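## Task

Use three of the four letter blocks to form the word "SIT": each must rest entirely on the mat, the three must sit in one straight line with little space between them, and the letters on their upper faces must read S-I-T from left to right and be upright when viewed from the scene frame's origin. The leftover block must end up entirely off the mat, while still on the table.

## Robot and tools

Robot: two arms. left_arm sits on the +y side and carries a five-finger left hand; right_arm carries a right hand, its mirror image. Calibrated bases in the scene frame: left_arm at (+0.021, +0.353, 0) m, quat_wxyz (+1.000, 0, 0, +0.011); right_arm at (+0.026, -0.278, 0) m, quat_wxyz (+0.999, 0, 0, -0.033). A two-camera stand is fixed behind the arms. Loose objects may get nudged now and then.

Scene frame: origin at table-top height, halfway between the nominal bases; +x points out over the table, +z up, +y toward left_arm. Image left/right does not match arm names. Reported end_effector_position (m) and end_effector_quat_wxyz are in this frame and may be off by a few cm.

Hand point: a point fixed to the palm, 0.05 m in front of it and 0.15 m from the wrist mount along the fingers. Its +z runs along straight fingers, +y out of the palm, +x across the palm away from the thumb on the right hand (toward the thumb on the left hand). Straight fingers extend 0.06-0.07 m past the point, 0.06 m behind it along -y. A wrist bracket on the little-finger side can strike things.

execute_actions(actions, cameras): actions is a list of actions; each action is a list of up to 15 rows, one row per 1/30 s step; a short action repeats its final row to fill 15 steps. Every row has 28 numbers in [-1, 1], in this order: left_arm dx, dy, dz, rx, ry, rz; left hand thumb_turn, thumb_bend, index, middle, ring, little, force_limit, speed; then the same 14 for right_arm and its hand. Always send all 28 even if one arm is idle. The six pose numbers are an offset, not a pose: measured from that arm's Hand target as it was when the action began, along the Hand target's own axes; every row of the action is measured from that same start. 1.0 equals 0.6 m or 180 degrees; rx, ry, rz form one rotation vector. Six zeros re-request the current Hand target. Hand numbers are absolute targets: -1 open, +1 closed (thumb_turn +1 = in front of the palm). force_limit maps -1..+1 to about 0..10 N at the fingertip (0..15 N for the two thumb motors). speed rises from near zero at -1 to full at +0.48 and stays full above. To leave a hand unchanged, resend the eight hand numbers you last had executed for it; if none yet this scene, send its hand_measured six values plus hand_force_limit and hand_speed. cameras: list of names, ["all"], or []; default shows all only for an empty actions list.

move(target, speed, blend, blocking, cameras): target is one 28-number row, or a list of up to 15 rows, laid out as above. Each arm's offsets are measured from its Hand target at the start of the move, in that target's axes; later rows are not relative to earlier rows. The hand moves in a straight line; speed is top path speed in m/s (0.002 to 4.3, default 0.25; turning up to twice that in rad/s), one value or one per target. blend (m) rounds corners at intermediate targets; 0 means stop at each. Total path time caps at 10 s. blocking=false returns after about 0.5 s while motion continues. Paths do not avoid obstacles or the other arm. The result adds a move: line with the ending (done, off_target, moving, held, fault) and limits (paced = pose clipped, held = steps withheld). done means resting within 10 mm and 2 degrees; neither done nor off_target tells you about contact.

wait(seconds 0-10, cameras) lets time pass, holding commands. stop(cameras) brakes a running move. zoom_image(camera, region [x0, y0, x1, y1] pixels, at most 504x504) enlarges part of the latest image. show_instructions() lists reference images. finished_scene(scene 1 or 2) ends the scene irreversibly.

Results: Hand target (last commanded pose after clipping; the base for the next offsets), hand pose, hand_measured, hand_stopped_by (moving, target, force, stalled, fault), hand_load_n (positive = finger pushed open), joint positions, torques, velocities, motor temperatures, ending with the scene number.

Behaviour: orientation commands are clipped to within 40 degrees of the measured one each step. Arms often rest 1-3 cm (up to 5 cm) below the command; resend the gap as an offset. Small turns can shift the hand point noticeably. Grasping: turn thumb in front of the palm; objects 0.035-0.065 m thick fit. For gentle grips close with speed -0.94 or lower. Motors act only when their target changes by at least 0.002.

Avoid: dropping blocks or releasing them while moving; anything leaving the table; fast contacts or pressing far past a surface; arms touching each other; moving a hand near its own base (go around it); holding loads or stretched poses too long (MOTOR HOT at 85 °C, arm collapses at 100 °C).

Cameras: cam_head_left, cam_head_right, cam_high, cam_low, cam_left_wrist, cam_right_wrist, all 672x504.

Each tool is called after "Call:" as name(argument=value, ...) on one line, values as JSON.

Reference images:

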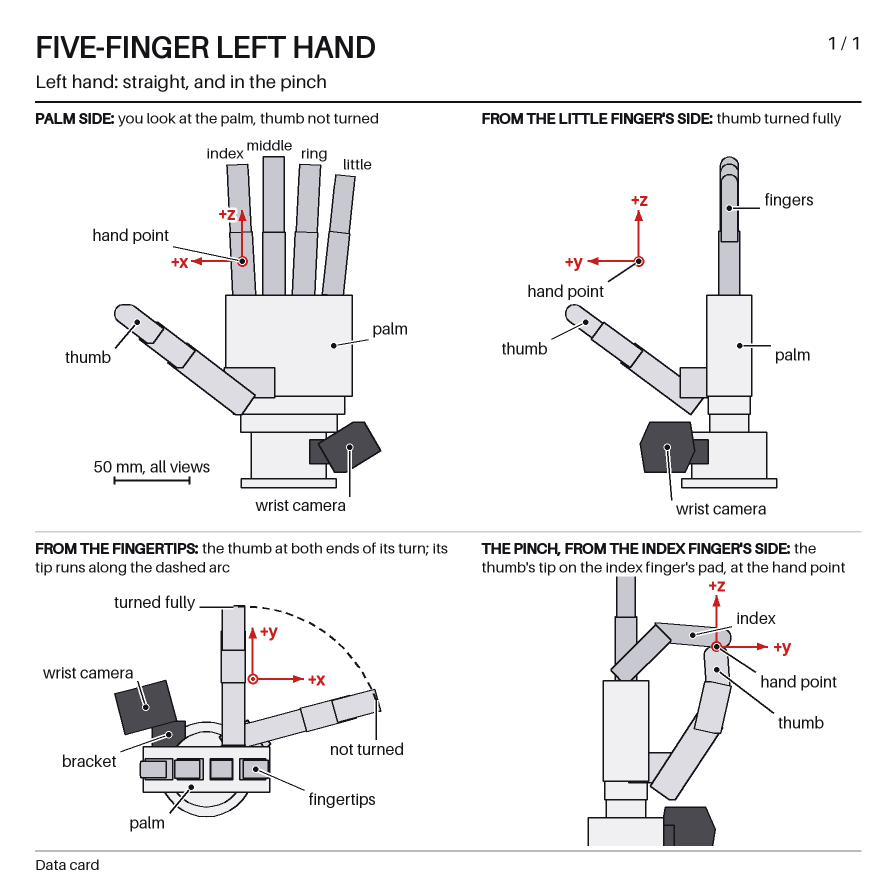

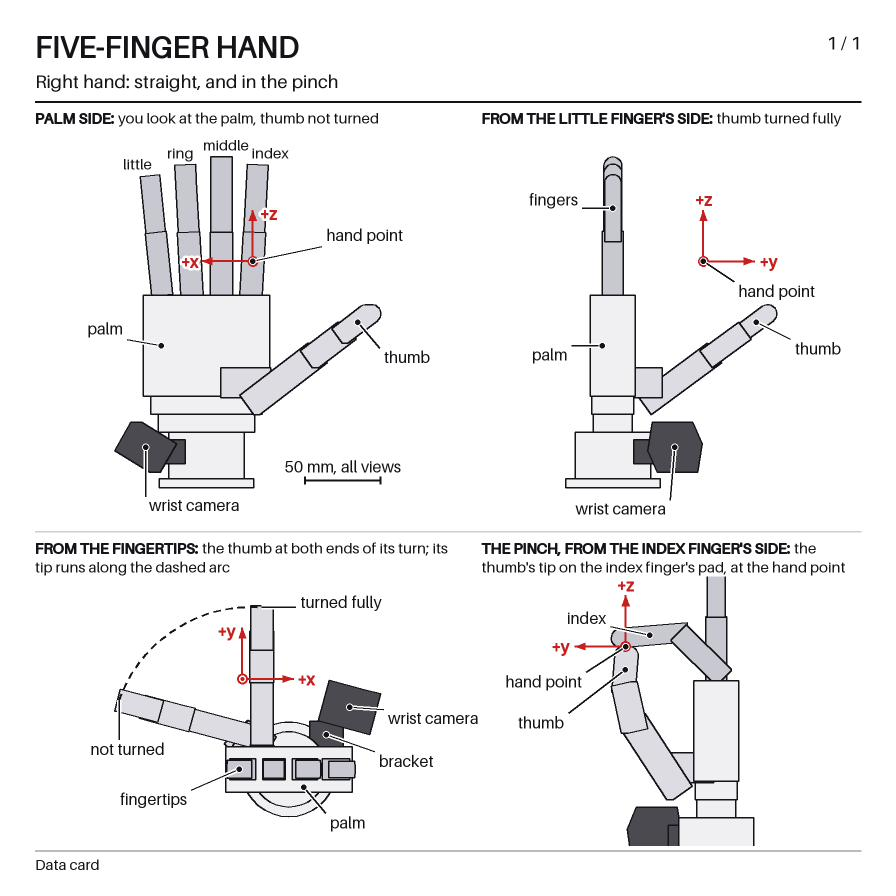

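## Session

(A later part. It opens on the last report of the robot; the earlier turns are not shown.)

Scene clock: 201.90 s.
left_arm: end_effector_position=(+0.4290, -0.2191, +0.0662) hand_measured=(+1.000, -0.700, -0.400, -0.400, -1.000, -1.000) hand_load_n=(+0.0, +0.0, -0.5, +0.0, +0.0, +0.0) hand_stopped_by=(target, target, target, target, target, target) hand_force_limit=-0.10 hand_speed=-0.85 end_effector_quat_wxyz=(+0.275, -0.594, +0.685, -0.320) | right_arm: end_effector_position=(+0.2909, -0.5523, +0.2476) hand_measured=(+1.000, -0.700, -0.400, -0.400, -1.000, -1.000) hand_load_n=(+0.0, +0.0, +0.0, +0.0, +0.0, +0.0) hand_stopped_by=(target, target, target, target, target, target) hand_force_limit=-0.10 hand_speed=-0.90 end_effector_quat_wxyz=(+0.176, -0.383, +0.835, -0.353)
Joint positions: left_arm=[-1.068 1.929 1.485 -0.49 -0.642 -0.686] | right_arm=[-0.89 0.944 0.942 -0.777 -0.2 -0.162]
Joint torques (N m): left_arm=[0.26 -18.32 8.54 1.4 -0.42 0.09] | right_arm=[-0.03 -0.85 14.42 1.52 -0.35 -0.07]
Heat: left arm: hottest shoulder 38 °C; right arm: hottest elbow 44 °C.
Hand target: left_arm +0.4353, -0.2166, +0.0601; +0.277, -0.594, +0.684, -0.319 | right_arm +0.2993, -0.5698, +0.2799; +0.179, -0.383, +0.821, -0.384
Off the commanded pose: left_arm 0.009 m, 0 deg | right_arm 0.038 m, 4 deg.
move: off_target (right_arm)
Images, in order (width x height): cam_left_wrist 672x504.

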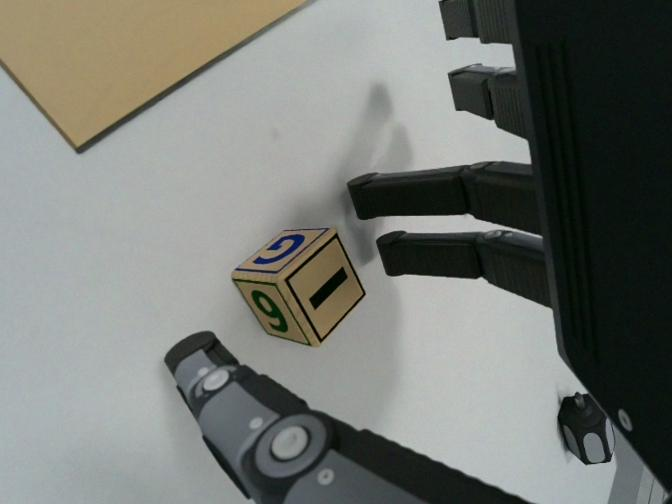

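Call:
move(target=[0,0,0,0,0,0,1,-0.2,0.3,0.3,-1,-1,-0.1,-0.92, 0,0,0,0,0,0,1,-0.7,-0.4,-0.4,-1,-1,-0.1,-0.9], speed=0.08, cameras=["cam_left_wrist"])

Scene clock: 204.60 s.
left_arm: end_effector_position=(+0.4290, -0.2191, +0.0663) hand_measured=(+1.000, -0.470, +0.084, +0.054, -1.000, -1.000) hand_load_n=(-2.0, +8.5, +5.0, +4.0, +0.0, +0.0) hand_stopped_by=(target, force, force, force, target, target) hand_force_limit=-0.10 hand_speed=-0.92 end_effector_quat_wxyz=(+0.275, -0.594, +0.685, -0.320) | right_arm: end_effector_position=(+0.2909, -0.5523, +0.2476) hand_measured=(+1.000, -0.700, -0.400, -0.400, -1.000, -1.000) hand_load_n=(+0.0, +0.0, +0.0, +0.0, +0.0, +0.0) hand_stopped_by=(target, target, target, target, target, target) hand_force_limit=-0.10 hand_speed=-0.90 end_effector_quat_wxyz=(+0.176, -0.383, +0.835, -0.353)
Joint positions: left_arm=[-1.068 1.929 1.485 -0.49 -0.642 -0.685] | right_arm=[-0.89 0.944 0.942 -0.777 -0.2 -0.162]
Joint torques (N m): left_arm=[0.26 -18.43 8.57 1.42 -0.42 0.09] | right_arm=[1.03 -1.2 14 1.33 -0.29 -0.12]
Heat: left arm: hottest shoulder 38 °C; right arm: hottest elbow 44 °C.
Hand target: left_arm +0.4353, -0.2166, +0.0601; +0.277, -0.595, +0.684, -0.319 | right_arm +0.2993, -0.5698, +0.2799; +0.179, -0.383, +0.821, -0.384
Off the commanded pose: left_arm 0.009 m, 0 deg | right_arm 0.038 m, 4 deg.
move: off_target (right_arm)
Images, in order (width x height): cam_left_wrist 672x504.

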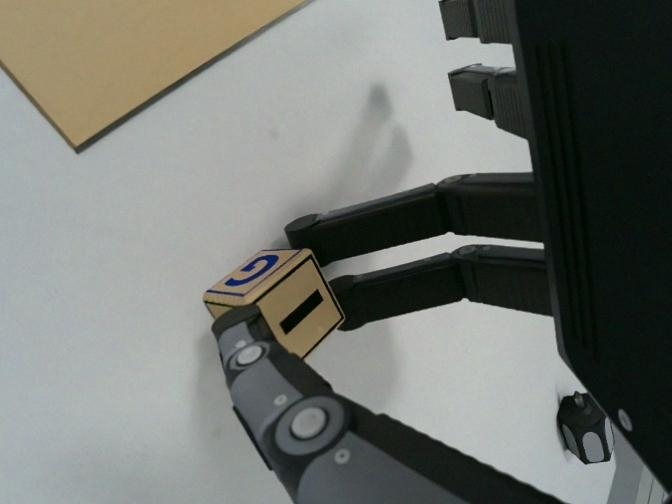

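Call:
move(target=[[0,-0.0958,-0.0804,0,0,0,1,-0.2,0.3,0.3,-1,-1,-0.1,-0.92, 0,0,0,0,0,0,1,-0.7,-0.4,-0.4,-1,-1,-0.1,-0.9],[-0.2333,-0.1317,-0.032,0,0.0085,0.0071,1,-0.2,0.3,0.3,-1,-1,-0.1,-0.92, 0,0,0,0,0,0,1,-0.7,-0.4,-0.4,-1,-1,-0.1,-0.9]], speed=[0.12, 0.2], blend=[0.015, 0], cameras=["cam_left_wrist", "cam_head_left"])

Scene clock: 207.90 s.
left_arm: end_effector_position=(+0.4876, -0.0834, +0.1236) hand_measured=(+1.000, -0.468, +0.084, +0.054, -1.000, -1.000) hand_load_n=(+0.0, +0.0, +0.0, +0.0, +0.0, +0.0) hand_stopped_by=(target, force, force, force, target, target) hand_force_limit=-0.10 hand_speed=-0.92 end_effector_quat_wxyz=(+0.269, -0.585, +0.698, -0.313) | right_arm: end_effector_position=(+0.2909, -0.5523, +0.2476) hand_measured=(+1.000, -0.700, -0.400, -0.400, -1.000, -1.000) hand_load_n=(+0.0, +0.0, +0.0, +0.0, +0.0, +0.0) hand_stopped_by=(target, target, target, target, target, target) hand_force_limit=-0.10 hand_speed=-0.90 end_effector_quat_wxyz=(+0.176, -0.383, +0.835, -0.353)
Joint positions: left_arm=[-0.837 1.686 1.292 -0.441 -0.474 -0.453] | right_arm=[-0.89 0.944 0.942 -0.777 -0.2 -0.162]
Joint torques (N m): left_arm=[-0.21 -17.44 8.8 1.65 -0.27 0.08] | right_arm=[0.15 -2.14 14.24 1.43 -0.33 -0.13]
Heat: left arm: hottest shoulder 38 °C; right arm: hottest elbow 44 °C.
Hand target: left_arm +0.4906, -0.0831, +0.1329; +0.271, -0.582, +0.695, -0.323 | right_arm +0.2993, -0.5698, +0.2799; +0.179, -0.383, +0.821, -0.384
Off the commanded pose: left_arm 0.010 m, 1 deg | right_arm 0.038 m, 4 deg.
move: off_target (right_arm)
Images, in order (width x height): cam_head_left 672x504, cam_left_wrist 672x504.

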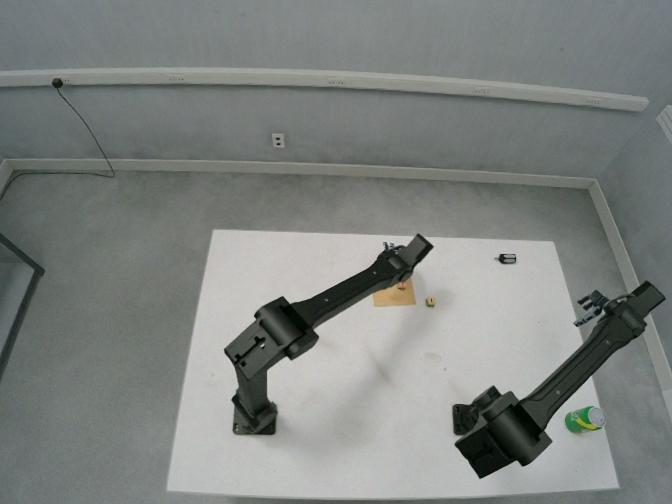

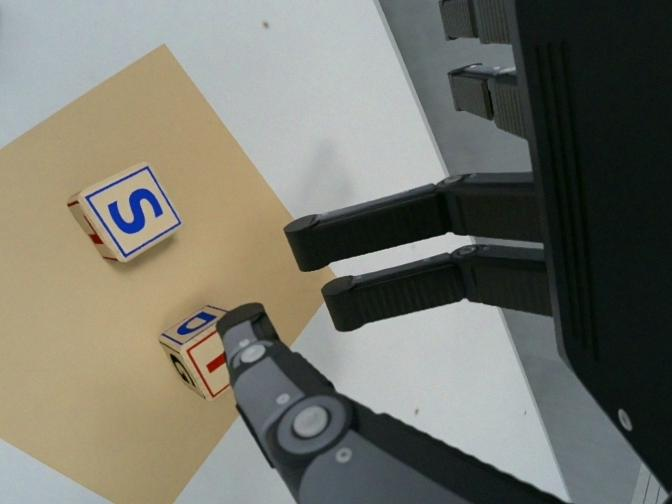

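Call:
zoom_image(camera="cam_head_left", region=[350, 250, 450, 325])

Scaled by 5.040.

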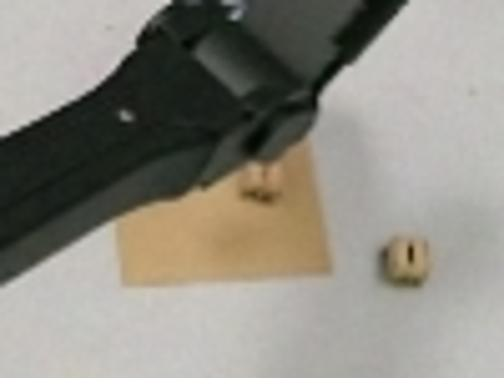

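Call:
move(target=[0.2573,0.0815,-0.0375,0,-0.017,-0.0143,1,-0.7,-0.4,-0.4,-1,-1,-0.1,-0.6, 0,0,0,0,0,0,1,-0.7,-0.4,-0.4,-1,-1,-0.1,-0.9], speed=0.22, cameras=["cam_left_wrist"])

Scene clock: 210.20 s.
left_arm: end_effector_position=(+0.4074, -0.2095, +0.0941) hand_measured=(+1.000, -0.700, -0.400, -0.400, -1.000, -1.000) hand_load_n=(+0.0, -0.5, +0.0, +0.0, +0.0, +0.0) hand_stopped_by=(target, target, target, target, target, target) hand_force_limit=-0.10 hand_speed=-0.60 end_effector_quat_wxyz=(+0.286, -0.602, +0.683, -0.299) | right_arm: end_effector_position=(+0.2909, -0.5523, +0.2476) hand_measured=(+1.000, -0.700, -0.400, -0.400, -1.000, -1.000) hand_load_n=(+0.0, +0.0, +0.0, +0.0, +0.0, +0.0) hand_stopped_by=(target, target, target, target, target, target) hand_force_limit=-0.10 hand_speed=-0.90 end_effector_quat_wxyz=(+0.176, -0.383, +0.835, -0.353)
Joint positions: left_arm=[-1.098 1.881 1.508 -0.637 -0.682 -0.746] | right_arm=[-0.89 0.944 0.942 -0.777 -0.2 -0.162]
Joint torques (N m): left_arm=[-0.62 -17.61 13.61 0.39 -0.63 -0.07] | right_arm=[0.5 -0.97 14.37 1.32 -0.32 -0.1]
Heat: left arm: hottest shoulder 38 °C; right arm: hottest elbow 45 °C.
Hand target: left_arm +0.4158, -0.2267, +0.1100; +0.282, -0.606, +0.674, -0.314 | right_arm +0.2993, -0.5698, +0.2799; +0.179, -0.383, +0.821, -0.384
Off the commanded pose: left_arm 0.025 m, 2 deg | right_arm 0.038 m, 4 deg.
move: off_target (left_arm, right_arm)
Images, in order (width x height): cam_left_wrist 672x504.

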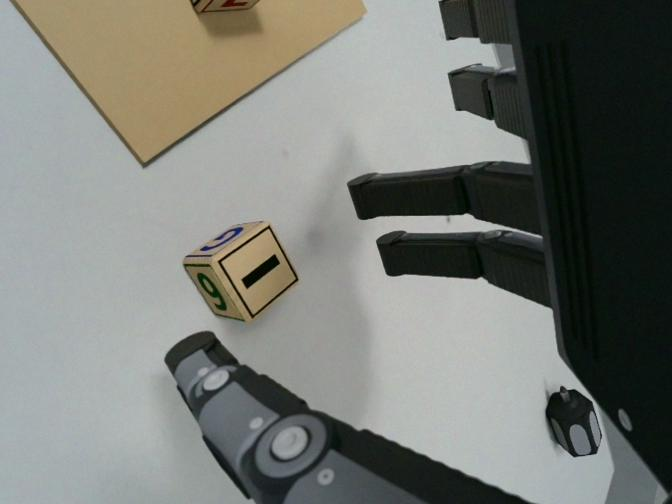

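Call:
move(target=[-0.021,0.078,0.0417,0,0,0,1,-0.7,-0.4,-0.4,-1,-1,-0.1,-0.6, 0,0,0,0,0,0,1,-0.7,-0.4,-0.4,-1,-1,-0.1,-0.9], speed=0.12, cameras=["cam_left_wrist"])

Scene clock: 211.87 s.
left_arm: end_effector_position=(+0.4073, -0.2080, +0.0599) hand_measured=(+1.000, -0.700, -0.400, -0.400, -1.000, -1.000) hand_load_n=(+0.0, +0.0, +0.0, +0.0, +0.0, +0.0) hand_stopped_by=(target, target, target, target, target, target) hand_force_limit=-0.10 hand_speed=-0.60 end_effector_quat_wxyz=(+0.285, -0.605, +0.677, -0.308) | right_arm: end_effector_position=(+0.2909, -0.5523, +0.2476) hand_measured=(+1.000, -0.700, -0.400, -0.400, -1.000, -1.000) hand_load_n=(+0.0, +0.0, +0.0, +0.0, +0.0, +0.0) hand_stopped_by=(target, target, target, target, target, target) hand_force_limit=-0.10 hand_speed=-0.90 end_effector_quat_wxyz=(+0.176, -0.383, +0.835, -0.353)
Joint positions: left_arm=[-1.098 1.906 1.44 -0.525 -0.686 -0.752] | right_arm=[-0.89 0.944 0.942 -0.777 -0.2 -0.162]
Joint torques (N m): left_arm=[-0.97 -18.26 8.54 1.33 -0.55 -0.05] | right_arm=[0.62 -0.56 14.3 1.37 -0.3 -0.12]
Heat: left arm: hottest shoulder 38 °C; right arm: hottest elbow 45 °C.
Hand target: left_arm +0.4062, -0.2130, +0.0581; +0.282, -0.606, +0.674, -0.314 | right_arm +0.2993, -0.5698, +0.2799; +0.179, -0.383, +0.821, -0.384
Off the commanded pose: left_arm 0.005 m, 1 deg | right_arm 0.038 m, 4 deg.
move: off_target (right_arm)
Images, in order (width x height): cam_left_wrist 672x504.

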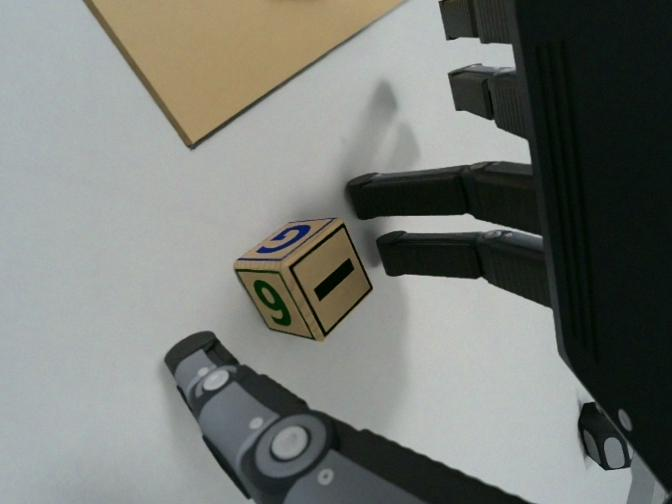

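Call:
move(target=[[-0.0188,-0.0603,-0.0317,0,0,0,1,-0.7,-0.4,-0.4,-1,-1,-0.1,-0.6, 0,0,0,0,0,0,1,-0.7,-0.4,-0.4,-1,-1,-0.1,-0.9],[-0.0188,-0.0055,0.0143,0,0,0,1,-0.7,-0.4,-0.4,-1,-1,-0.1,-0.6, 0,0,0,0,0,0,1,-0.7,-0.4,-0.4,-1,-1,-0.1,-0.9]], speed=0.12, cameras=["cam_left_wrist"])

Scene clock: 214.43 s.
left_arm: end_effector_position=(+0.4091, -0.2049, +0.0591) hand_measured=(+1.000, -0.700, -0.400, -0.400, -1.000, -1.000) hand_load_n=(+0.0, -0.5, +0.0, +0.0, +0.0, +0.0) hand_stopped_by=(target, target, target, target, target, target) hand_force_limit=-0.10 hand_speed=-0.60 end_effector_quat_wxyz=(+0.281, -0.605, +0.676, -0.314) | right_arm: end_effector_position=(+0.2909, -0.5523, +0.2476) hand_measured=(+1.000, -0.700, -0.400, -0.400, -1.000, -1.000) hand_load_n=(+0.5, +0.0, +0.0, +0.0, +0.0, +0.0) hand_stopped_by=(target, target, target, target, target, target) hand_force_limit=-0.10 hand_speed=-0.90 end_effector_quat_wxyz=(+0.176, -0.383, +0.835, -0.353)
Joint positions: left_arm=[-1.091 1.896 1.417 -0.494 -0.675 -0.743] | right_arm=[-0.89 0.944 0.942 -0.777 -0.2 -0.162]
Joint torques (N m): left_arm=[0.38 -17.96 8.47 1.24 -0.45 0.09] | right_arm=[-0.09 -1.73 14.34 1.29 -0.23 -0.11]
Heat: left arm: hottest shoulder 38 °C; right arm: hottest elbow 45 °C.
Hand target: left_arm +0.4160, -0.2026, +0.0550; +0.282, -0.606, +0.674, -0.314 | right_arm +0.2993, -0.5698, +0.2799; +0.179, -0.383, +0.821, -0.384
Off the commanded pose: left_arm 0.008 m, 0 deg | right_arm 0.038 m, 4 deg.
move: off_target (right_arm)
Images, in order (width x height): cam_left_wrist 672x504.

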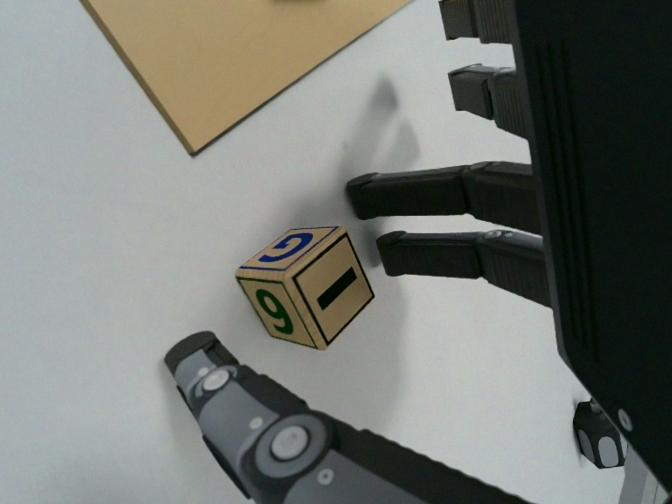

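Call:
move(target=[0,0,0,0,0,0,1,-0.2,0.3,0.3,-1,-1,0.0,-0.92, 0,0,0,0,0,0,1,-0.7,-0.4,-0.4,-1,-1,-0.1,-0.9], speed=0.08, cameras=["cam_left_wrist"])

Scene clock: 217.10 s.
left_arm: end_effector_position=(+0.4096, -0.2048, +0.0593) hand_measured=(+1.000, -0.460, +0.076, +0.046, -1.000, -1.000) hand_load_n=(-2.0, +9.0, +5.5, +4.0, +0.0, +0.0) hand_stopped_by=(target, force, force, force, target, target) hand_force_limit=0.00 hand_speed=-0.92 end_effector_quat_wxyz=(+0.281, -0.605, +0.675, -0.314) | right_arm: end_effector_position=(+0.2909, -0.5523, +0.2476) hand_measured=(+1.000, -0.700, -0.400, -0.400, -1.000, -1.000) hand_load_n=(+0.0, +0.0, +0.0, +0.0, +0.0, +0.0) hand_stopped_by=(target, target, target, target, target, target) hand_force_limit=-0.10 hand_speed=-0.90 end_effector_quat_wxyz=(+0.176, -0.383, +0.835, -0.353)
Joint positions: left_arm=[-1.09 1.896 1.417 -0.492 -0.675 -0.743] | right_arm=[-0.89 0.944 0.942 -0.777 -0.2 -0.162]
Joint torques (N m): left_arm=[0.26 -17.85 8.5 1.25 -0.45 0.09] | right_arm=[0.21 -0.67 14.19 1.22 -0.35 -0.06]
Heat: left arm: hottest shoulder 38 °C; right arm: hottest elbow 45 °C.
Hand target: left_arm +0.4160, -0.2026, +0.0549; +0.282, -0.606, +0.674, -0.314 | right_arm +0.2993, -0.5698, +0.2799; +0.179, -0.383, +0.821, -0.384
Off the commanded pose: left_arm 0.008 m, 0 deg | right_arm 0.038 m, 4 deg.
move: off_target (right_arm)
Images, in order (width x height): cam_left_wrist 672x504.

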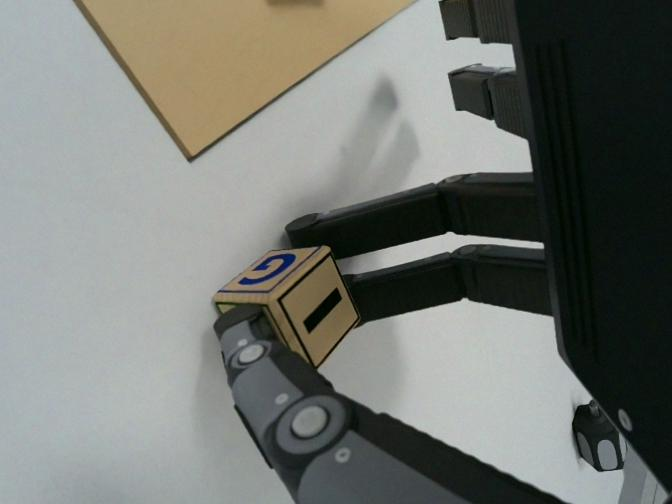

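Call:
move(target=[0,-0.0958,-0.0804,0,0,0,1,-0.2,0.3,0.3,-1,-1,0.0,-0.92, 0,0,0,0,0,0,1,-0.7,-0.4,-0.4,-1,-1,-0.1,-0.9], speed=0.1, cameras=["cam_left_wrist"])

Scene clock: 218.60 s.
left_arm: end_effector_position=(+0.4022, -0.1912, +0.1021) hand_measured=(+1.000, -0.460, +0.076, +0.046, -1.000, -1.000) hand_load_n=(-2.0, +9.0, +5.5, +4.5, +0.0, +0.0) hand_stopped_by=(target, force, force, force, target, target) hand_force_limit=0.00 hand_speed=-0.92 end_effector_quat_wxyz=(+0.285, -0.603, +0.685, -0.294) | right_arm: end_effector_position=(+0.2909, -0.5523, +0.2476) hand_measured=(+1.000, -0.700, -0.400, -0.400, -1.000, -1.000) hand_load_n=(+0.0, +0.0, +0.0, +0.0, +0.0, +0.0) hand_stopped_by=(target, target, target, target, target, target) hand_force_limit=-0.10 hand_speed=-0.90 end_effector_quat_wxyz=(+0.176, -0.383, +0.835, -0.353)
Joint positions: left_arm=[-1.09 1.832 1.46 -0.644 -0.675 -0.742] | right_arm=[-0.89 0.944 0.942 -0.777 -0.2 -0.162]
Joint torques (N m): left_arm=[0.32 -18.84 13.38 0.36 -0.47 0.09] | right_arm=[-0.38 -0.73 14.27 1.2 -0.26 -0.05]
Heat: left arm: hottest shoulder 38 °C; right arm: hottest elbow 45 °C.
Hand target: left_arm +0.4161, -0.2026, +0.1301; +0.282, -0.606, +0.674, -0.314 | right_arm +0.2993, -0.5698, +0.2799; +0.179, -0.383, +0.821, -0.384
Off the commanded pose: left_arm 0.033 m, 3 deg | right_arm 0.038 m, 4 deg.
move: off_target (left_arm, right_arm)
Images, in order (width x height): cam_left_wrist 672x504.

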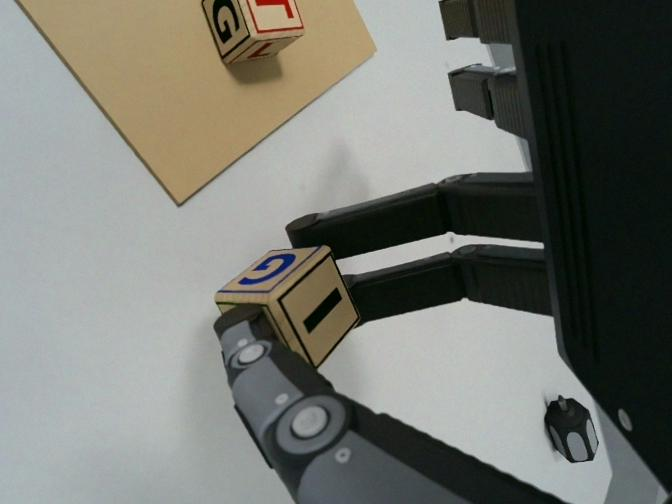

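Call:
move(target=[-0.2268,-0.0558,0.0588,0,0.0255,0.0214,1,-0.2,0.3,0.3,-1,-1,0.0,-0.92, 0,0,0,0,0,0,1,-0.7,-0.4,-0.4,-1,-1,-0.1,-0.9], speed=0.2, cameras=["cam_left_wrist", "cam_head_left"])

Scene clock: 220.60 s.
left_arm: end_effector_position=(+0.4755, -0.0727, +0.1225) hand_measured=(+1.000, -0.460, +0.076, +0.046, -1.000, -1.000) hand_load_n=(-2.0, +9.0, +5.5, +4.5, +0.0, +0.0) hand_stopped_by=(target, force, force, force, target, target) hand_force_limit=0.00 hand_speed=-0.92 end_effector_quat_wxyz=(+0.263, -0.573, +0.709, -0.316) | right_arm: end_effector_position=(+0.2909, -0.5523, +0.2476) hand_measured=(+1.000, -0.700, -0.400, -0.400, -1.000, -1.000) hand_load_n=(+0.0, +0.0, +0.0, +0.5, +0.0, +0.0) hand_stopped_by=(target, target, target, target, target, target) hand_force_limit=-0.10 hand_speed=-0.90 end_effector_quat_wxyz=(+0.176, -0.383, +0.835, -0.353)
Joint positions: left_arm=[-0.833 1.645 1.235 -0.413 -0.447 -0.421] | right_arm=[-0.89 0.944 0.942 -0.777 -0.2 -0.162]
Joint torques (N m): left_arm=[-0.21 -16.85 8.79 1.68 -0.26 0.11] | right_arm=[0.21 -1.26 14.24 1.36 -0.33 -0.07]
Heat: left arm: hottest shoulder 38 °C; right arm: hottest elbow 45 °C.
Hand target: left_arm +0.4788, -0.0725, +0.1330; +0.265, -0.570, +0.705, -0.328 | right_arm +0.2993, -0.5698, +0.2799; +0.179, -0.383, +0.821, -0.384
Off the commanded pose: left_arm 0.011 m, 2 deg | right_arm 0.038 m, 4 deg.
move: off_target (left_arm, right_arm)
Images, in order (width x height): cam_head_left 672x504, cam_left_wrist 672x504.

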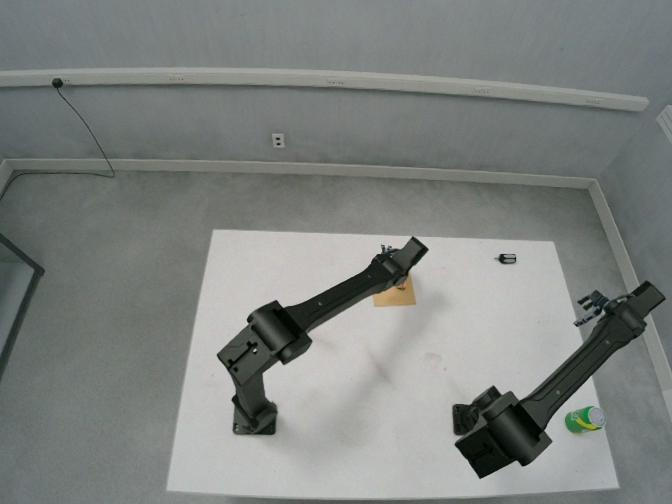

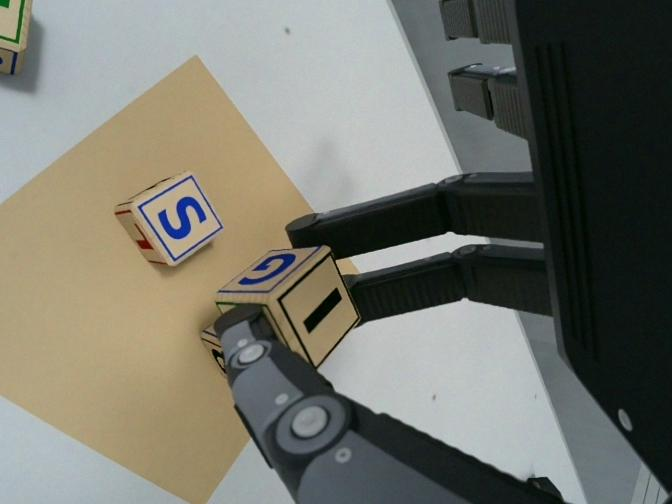

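Call:
move(target=[0,0.0447,0.0375,0,0,0,1,-0.2,0.3,0.3,-1,-1,0.0,-0.92, 0,0,0,0,0,0,1,-0.7,-0.4,-0.4,-1,-1,-0.1,-0.9], speed=0.1, cameras=["cam_left_wrist", "cam_head_left"])

Scene clock: 222.23 s.
left_arm: end_effector_position=(+0.4753, -0.0725, +0.1017) hand_measured=(+1.000, -0.460, +0.076, +0.046, -1.000, -1.000) hand_load_n=(-2.0, +9.0, +5.0, +4.0, +0.0, +0.0) hand_stopped_by=(target, force, force, force, target, target) hand_force_limit=0.00 hand_speed=-0.92 end_effector_quat_wxyz=(+0.264, -0.572, +0.704, -0.327) | right_arm: end_effector_position=(+0.2909, -0.5523, +0.2476) hand_measured=(+1.000, -0.700, -0.400, -0.400, -1.000, -1.000) hand_load_n=(+0.0, +0.0, +0.0, +0.0, +0.0, +0.0) hand_stopped_by=(target, target, target, target, target, target) hand_force_limit=-0.10 hand_speed=-0.90 end_effector_quat_wxyz=(+0.176, -0.383, +0.835, -0.353)
Joint positions: left_arm=[-0.833 1.66 1.183 -0.323 -0.446 -0.421] | right_arm=[-0.89 0.944 0.942 -0.777 -0.2 -0.162]
Joint torques (N m): left_arm=[-0.21 -14.51 8.66 1.69 -0.25 0.09] | right_arm=[0.03 -1.49 14.56 1.31 -0.28 -0.1]
Heat: left arm: hottest shoulder 38 °C; right arm: hottest elbow 45 °C.
Hand target: left_arm +0.4787, -0.0724, +0.0979; +0.265, -0.570, +0.705, -0.328 | right_arm +0.2993, -0.5698, +0.2799; +0.179, -0.383, +0.821, -0.384
Off the commanded pose: left_arm 0.005 m, 0 deg | right_arm 0.038 m, 4 deg.
move: off_target (right_arm)
Images, in order (width x height): cam_head_left 672x504, cam_left_wrist 672x504.

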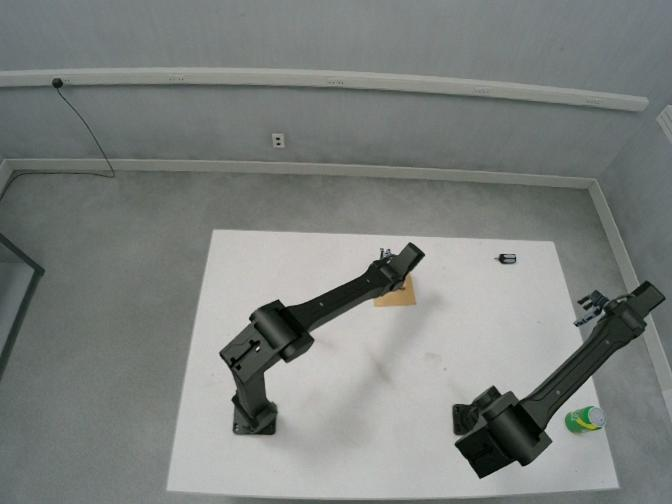

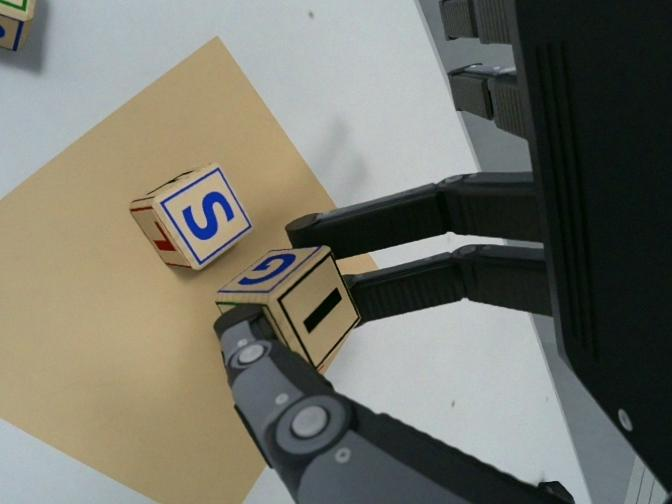

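Call:
zoom_image(camera="cam_head_left", region=[360, 250, 430, 310])

Call:
zoom_image(camera="cam_left_wrist", region=[100, 130, 420, 420])

Scaled by 7.200.

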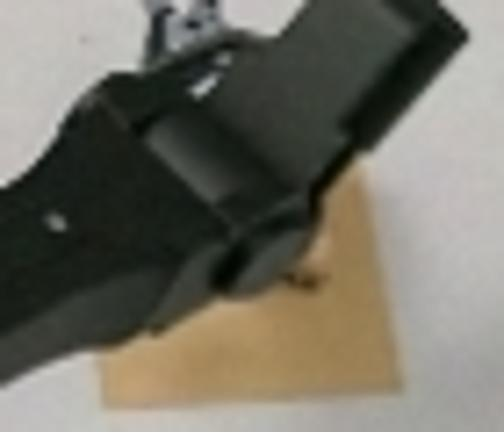

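Scaled by 1.575.

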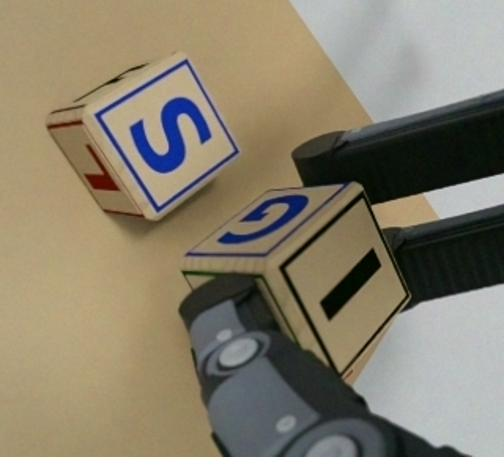

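Call:
move(target=[0,0.0281,0.0236,0,0,0,1,-0.2,0.3,0.3,-1,-1,0.0,-0.92, 0,0,0,0,0,0,1,-0.7,-0.4,-0.4,-1,-1,-0.1,-0.9], speed=0.06, cameras=["cam_left_wrist"])

Scene clock: 223.90 s.
left_arm: end_effector_position=(+0.4759, -0.0732, +0.0813) hand_measured=(+1.000, -0.460, +0.076, +0.046, -1.000, -1.000) hand_load_n=(-2.0, +9.0, +5.5, +4.0, +0.0, +0.0) hand_stopped_by=(target, force, force, force, target, target) hand_force_limit=0.00 hand_speed=-0.92 end_effector_quat_wxyz=(+0.264, -0.572, +0.704, -0.328) | right_arm: end_effector_position=(+0.2909, -0.5523, +0.2476) hand_measured=(+1.000, -0.700, -0.400, -0.400, -1.000, -1.000) hand_load_n=(+0.0, +0.0, +0.5, +0.0, +0.0, +0.0) hand_stopped_by=(target, target, target, target, target, target) hand_force_limit=-0.10 hand_speed=-0.90 end_effector_quat_wxyz=(+0.176, -0.383, +0.835, -0.353)
Joint positions: left_arm=[-0.833 1.687 1.156 -0.266 -0.446 -0.421] | right_arm=[-0.89 0.944 0.942 -0.777 -0.2 -0.162]
Joint torques (N m): left_arm=[-0.21 -14.51 8.28 1.69 -0.25 0.1] | right_arm=[-1.2 -0.91 14.08 1.35 -0.25 -0.01]
Heat: left arm: hottest shoulder 38 °C; right arm: hottest elbow 45 °C.
Hand target: left_arm +0.4787, -0.0724, +0.0760; +0.266, -0.570, +0.705, -0.328 | right_arm +0.2993, -0.5698, +0.2799; +0.179, -0.383, +0.821, -0.384
Off the commanded pose: left_arm 0.006 m, 0 deg | right_arm 0.038 m, 4 deg.
move: off_target (right_arm)
Images, in order (width x height): cam_left_wrist 672x504.

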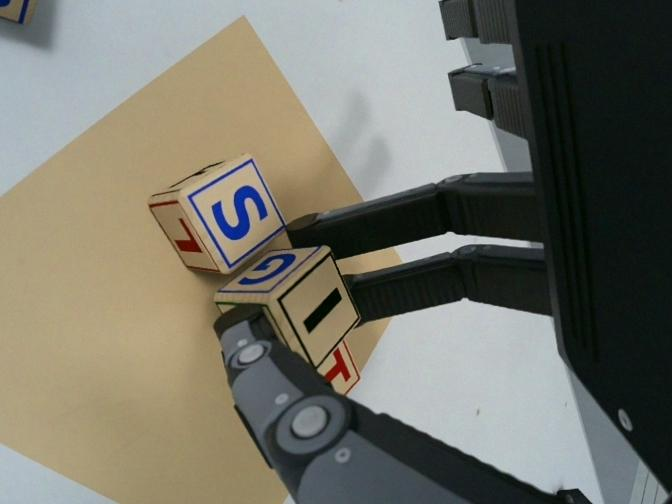

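Call:
zoom_image(camera="cam_left_wrist", region=[140, 140, 390, 400])

Scaled by 1.938.

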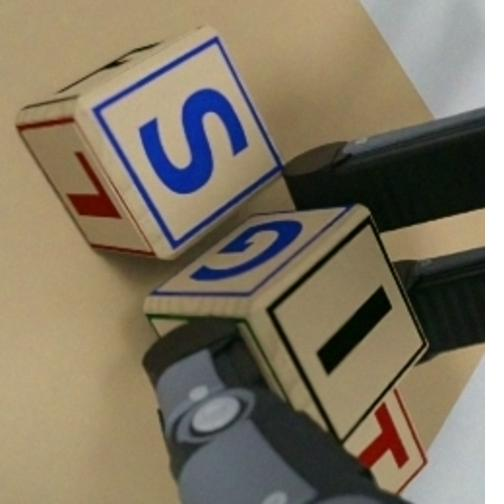

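Call:
move(target=[0,0.0217,0.0182,0,0,0,1,-0.2,0.3,0.3,-1,-1,0.0,-0.92, 0,0,0,0,0,0,1,-0.7,-0.4,-0.4,-1,-1,-0.1,-0.9], speed=0.05, cameras=["cam_left_wrist"])

Scene clock: 225.67 s.
left_arm: end_effector_position=(+0.4754, -0.0727, +0.0624) hand_measured=(+1.000, -0.460, +0.076, +0.046, -1.000, -1.000) hand_load_n=(-2.0, +9.0, +5.5, +4.5, +0.0, +0.0) hand_stopped_by=(target, force, force, force, target, target) hand_force_limit=0.00 hand_speed=-0.92 end_effector_quat_wxyz=(+0.264, -0.572, +0.705, -0.326) | right_arm: end_effector_position=(+0.2909, -0.5523, +0.2476) hand_measured=(+1.000, -0.700, -0.400, -0.400, -1.000, -1.000) hand_load_n=(+0.0, +0.0, +0.0, +0.0, +0.0, +0.0) hand_stopped_by=(target, target, target, target, target, target) hand_force_limit=-0.10 hand_speed=-0.90 end_effector_quat_wxyz=(+0.176, -0.383, +0.835, -0.353)
Joint positions: left_arm=[-0.833 1.713 1.136 -0.223 -0.446 -0.421] | right_arm=[-0.89 0.944 0.942 -0.777 -0.2 -0.162]
Joint torques (N m): left_arm=[-0.26 -14.8 8.18 1.69 -0.26 0.09] | right_arm=[-0.03 -1.44 14.28 1.17 -0.31 -0.09]
Heat: left arm: hottest shoulder 38 °C; right arm: hottest elbow 45 °C.
Hand target: left_arm +0.4786, -0.0723, +0.0589; +0.266, -0.570, +0.705, -0.328 | right_arm +0.2993, -0.5698, +0.2799; +0.179, -0.383, +0.821, -0.384
Off the commanded pose: left_arm 0.005 m, 0 deg | right_arm 0.038 m, 4 deg.
move: off_target (right_arm)
Images, in order (width x height): cam_left_wrist 672x504.

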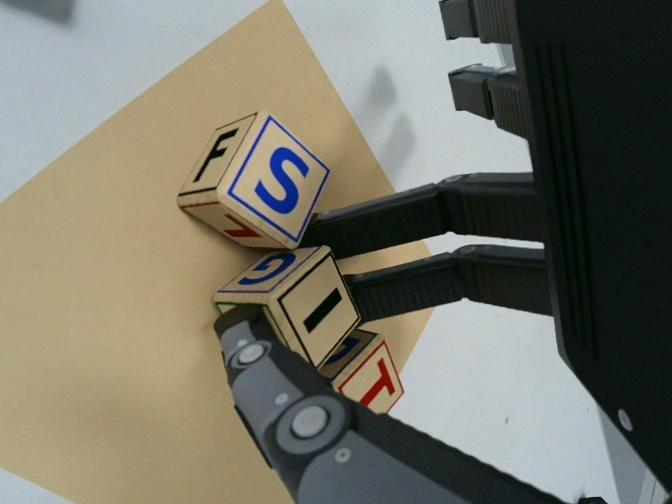

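Call:
zoom_image(camera="cam_left_wrist", region=[150, 90, 430, 420])

Scaled by 1.527.

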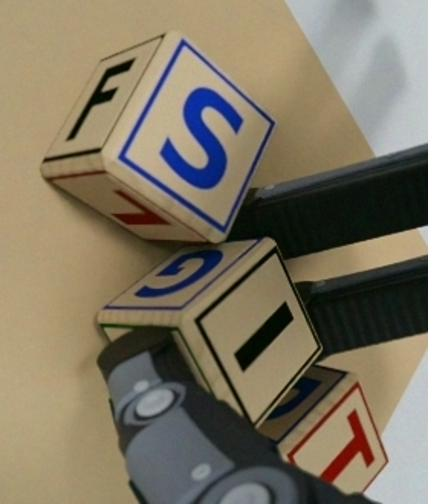

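Call:
move(target=[0,0.0089,0.0075,0,0,0,1,-0.2,0.3,0.3,-1,-1,0.0,-0.92, 0,0,0,0,0,0,1,-0.7,-0.4,-0.4,-1,-1,-0.1,-0.9], speed=0.05, cameras=["cam_left_wrist"])

Scene clock: 227.57 s.
left_arm: end_effector_position=(+0.4770, -0.0743, +0.0614) hand_measured=(+1.000, -0.460, +0.076, +0.046, -1.000, -1.000) hand_load_n=(-1.5, +9.0, +5.0, +4.5, +0.0, +0.0) hand_stopped_by=(target, force, force, force, target, target) hand_force_limit=0.00 hand_speed=-0.92 end_effector_quat_wxyz=(+0.265, -0.572, +0.703, -0.331) | right_arm: end_effector_position=(+0.2909, -0.5523, +0.2476) hand_measured=(+1.000, -0.700, -0.400, -0.400, -1.000, -1.000) hand_load_n=(+0.0, +0.0, +0.0, +0.0, +0.0, +0.0) hand_stopped_by=(target, target, target, target, target, target) hand_force_limit=-0.10 hand_speed=-0.90 end_effector_quat_wxyz=(+0.176, -0.383, +0.835, -0.353)
Joint positions: left_arm=[-0.833 1.717 1.133 -0.206 -0.446 -0.42] | right_arm=[-0.89 0.944 0.942 -0.777 -0.2 -0.162]
Joint torques (N m): left_arm=[-0.15 -14.39 7.79 1.73 -0.26 0.08] | right_arm=[0.09 -1.61 14.31 1.44 -0.28 -0.06]
Heat: left arm: hottest shoulder 38 °C; right arm: hottest elbow 45 °C.
Hand target: left_arm +0.4787, -0.0724, +0.0520; +0.266, -0.570, +0.705, -0.328 | right_arm +0.2993, -0.5698, +0.2799; +0.179, -0.383, +0.821, -0.384
Off the commanded pose: left_arm 0.010 m, 0 deg | right_arm 0.038 m, 4 deg.
move: off_target (right_arm)
Images, in order (width x height): cam_left_wrist 672x504.

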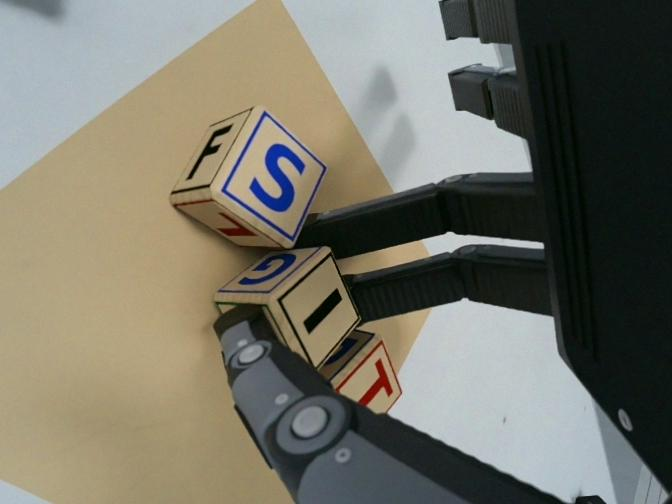

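Call:
move(target=[[0,-0.0077,-0.0064,0,0,0,1,-0.75,-0.4,-0.4,-1,-1,0.0,-0.86, 0,0,0,0,0,0,1,-0.7,-0.4,-0.4,-1,-1,-0.1,-0.9],[0,-0.0077,-0.0064,0,0,0,1,-0.75,-1,-1,-1,-1,0.0,-0.5, 0,0,0,0,0,0,1,-0.7,-0.4,-0.4,-1,-1,-0.1,-0.9],[0,-0.166,-0.1393,0,0,0,1,-0.75,-1,-1,-1,-1,0.0,-0.5, 0,0,0,0,0,0,1,-0.7,-0.4,-0.4,-1,-1,-0.1,-0.9]], speed=[0.1, 0.1, 0.18], cameras=["cam_left_wrist"])

Scene clock: 231.63 s.
left_arm: end_effector_position=(+0.4658, -0.0626, +0.1579) hand_measured=(+1.000, -0.750, -1.000, -1.000, -1.000, -1.000) hand_load_n=(+0.0, +0.0, +0.0, +0.0, +0.0, +0.0) hand_stopped_by=(target, target, target, target, target, target) hand_force_limit=0.00 hand_speed=-0.50 end_effector_quat_wxyz=(+0.263, -0.572, +0.712, -0.311) | right_arm: end_effector_position=(+0.2909, -0.5523, +0.2476) hand_measured=(+1.000, -0.700, -0.400, -0.400, -1.000, -1.000) hand_load_n=(+0.0, +0.0, +0.0, +0.0, +0.0, +0.0) hand_stopped_by=(target, target, target, target, target, target) hand_force_limit=-0.10 hand_speed=-0.90 end_effector_quat_wxyz=(+0.176, -0.383, +0.835, -0.353)
Joint positions: left_arm=[-0.833 1.582 1.262 -0.513 -0.446 -0.418] | right_arm=[-0.89 0.944 0.942 -0.777 -0.2 -0.162]
Joint torques (N m): left_arm=[-0.15 -14.68 13.83 0.68 -0.28 0.08] | right_arm=[-0.03 -1.49 14.01 1.55 -0.31 -0.07]
Motor temperatures (°C): left_arm=[30 38 37 30 26 28] | right_arm=[29 30 46 28 27 28]
Heat: left arm: hottest shoulder 38 °C; right arm: hottest elbow 46 °C.
Hand target: left_arm +0.4788, -0.0724, +0.1819; +0.266, -0.570, +0.705, -0.328 | right_arm +0.2993, -0.5698, +0.2799; +0.179, -0.383, +0.821, -0.384
Off the commanded pose: left_arm 0.029 m, 2 deg | right_arm 0.038 m, 4 deg.
move: off_target (left_arm, right_arm)
Images, in order (width x height): cam_left_wrist 672x504.

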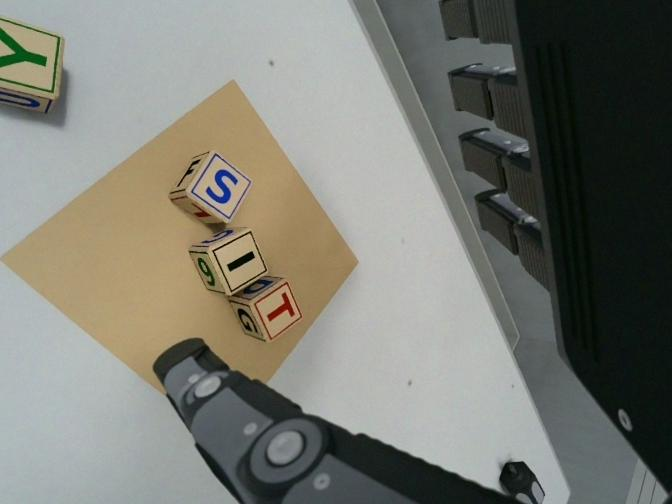

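Call:
zoom_image(camera="cam_left_wrist", region=[120, 120, 360, 360])

Call:
execute_actions(actions=[], cameras=["cam_head_left", "cam_high"])

Scaled by 2.100.

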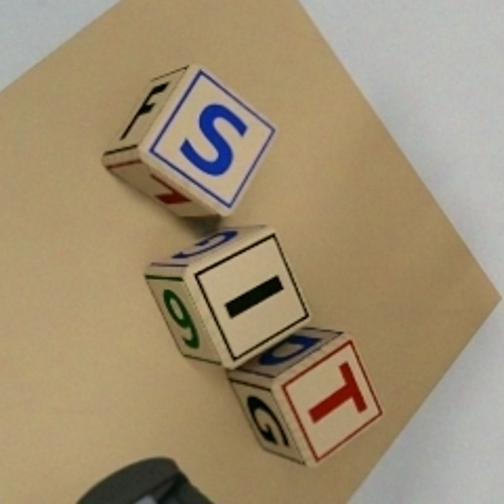

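Scene clock: 232.07 s.
left_arm: end_effector_position=(+0.4658, -0.0626, +0.1579) hand_measured=(+1.000, -0.750, -1.000, -1.000, -1.000, -1.000) hand_load_n=(+0.0, +0.0, -0.5, +0.0, +0.0, +0.0) hand_stopped_by=(target, target, target, target, target, target) hand_force_limit=0.00 hand_speed=-0.50 end_effector_quat_wxyz=(+0.263, -0.572, +0.712, -0.311) | right_arm: end_effector_position=(+0.2909, -0.5523, +0.2476) hand_measured=(+1.000, -0.700, -0.400, -0.400, -1.000, -1.000) hand_load_n=(+0.0, +0.0, +0.0, +0.0, +0.0, +0.0) hand_stopped_by=(target, target, target, target, target, target) hand_force_limit=-0.10 hand_speed=-0.90 end_effector_quat_wxyz=(+0.176, -0.383, +0.835, -0.353)
Joint positions: left_arm=[-0.833 1.582 1.262 -0.513 -0.446 -0.418] | right_arm=[-0.89 0.944 0.942 -0.777 -0.2 -0.162]
Joint velocities: within noise
Joint torques (N m): left_arm=[-0.21 -14.62 13.83 0.65 -0.28 0.08] | right_arm=[0.15 -1.08 14.24 1.43 -0.32 -0.13]
Motor temperatures (°C): left_arm=[30 38 37 30 26 28] | right_arm=[29 30 46 28 27 28]
Heat: left arm: hottest shoulder 38 °C; right arm: hottest elbow 46 °C.
Hand target: left_arm +0.4788, -0.0724, +0.1819; +0.266, -0.570, +0.705, -0.328 | right_arm +0.2993, -0.5698, +0.2799; +0.179, -0.383, +0.821, -0.384
Off the commanded pose: left_arm 0.029 m, 2 deg | right_arm 0.038 m, 4 deg.
Images, in order (width x height): cam_head_left 672x504, cam_high 672x504.

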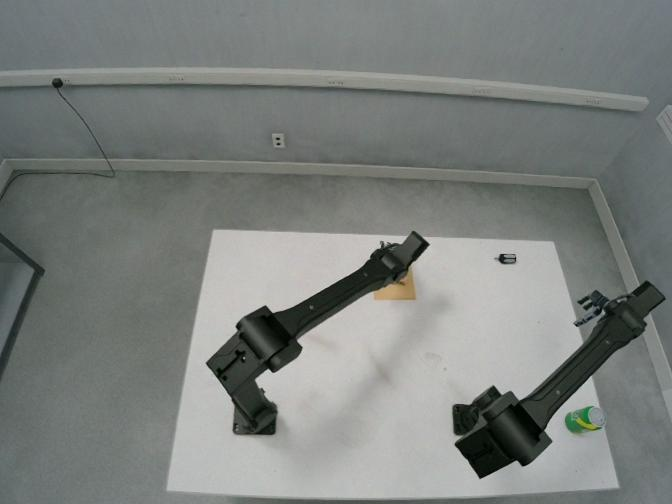

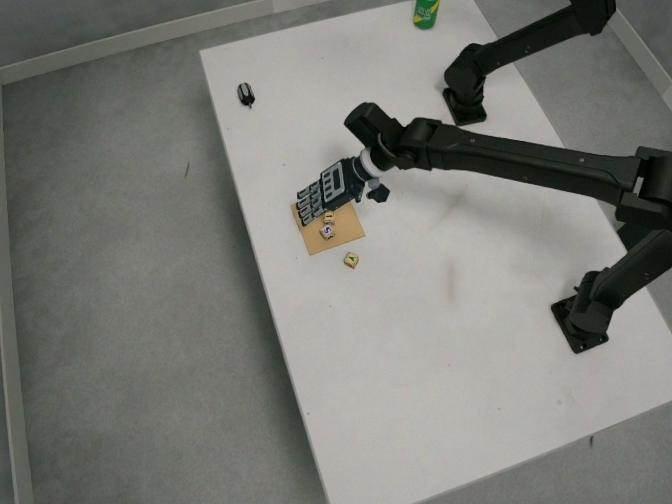

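Call:
move(target=[-0.0395,0.0923,0.0763,0,-0.1192,-0.1,1,-0.7,-0.4,-0.4,-1,-1,-0.1,-0.6, 0,0,0,0,0,0,1,-0.7,-0.4,-0.4,-1,-1,-0.1,-0.9], speed=0.2, cameras=["cam_left_wrist"])

Scene clock: 236.90 s.
left_arm: end_effector_position=(+0.4746, -0.0296, +0.0931) hand_measured=(+1.000, -0.700, -0.400, -0.400, -1.000, -1.000) hand_load_n=(+0.0, +0.0, +0.0, +0.0, +0.0, +0.0) hand_stopped_by=(target, target, target, target, target, target) hand_force_limit=-0.10 hand_speed=-0.60 end_effector_quat_wxyz=(-0.342, +0.723, -0.552, +0.236) | right_arm: end_effector_position=(+0.2909, -0.5523, +0.2476) hand_measured=(+1.000, -0.700, -0.400, -0.400, -1.000, -1.000) hand_load_n=(-0.5, +0.0, +0.0, +0.0, +0.0, -0.5) hand_stopped_by=(target, target, target, target, target, target) hand_force_limit=-0.10 hand_speed=-0.90 end_effector_quat_wxyz=(+0.176, -0.383, +0.835, -0.353)
Joint positions: left_arm=[-0.869 1.712 1.275 -0.703 -0.766 -0.937] | right_arm=[-0.89 0.944 0.942 -0.777 -0.2 -0.162]
Joint torques (N m): left_arm=[-1.44 -14.86 12.9 0.18 -0.71 -0.06] | right_arm=[0.26 -0.97 14.04 1.4 -0.31 -0.09]
Heat: left arm: hottest shoulder 38 °C; right arm: hottest elbow 46 °C.
Hand target: left_arm +0.4831, -0.0491, +0.1100; -0.337, +0.724, -0.546, +0.254 | right_arm +0.2993, -0.5698, +0.2799; +0.179, -0.383, +0.821, -0.384
Off the commanded pose: left_arm 0.027 m, 2 deg | right_arm 0.038 m, 4 deg.
move: off_target (left_arm, right_arm)
Images, in order (width x height): cam_left_wrist 672x504.

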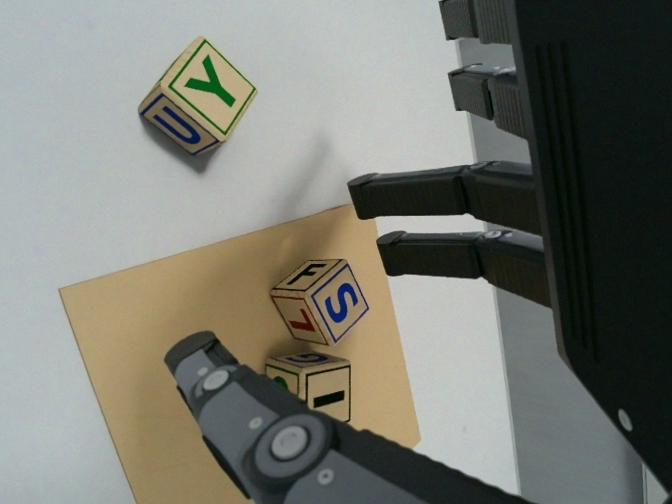

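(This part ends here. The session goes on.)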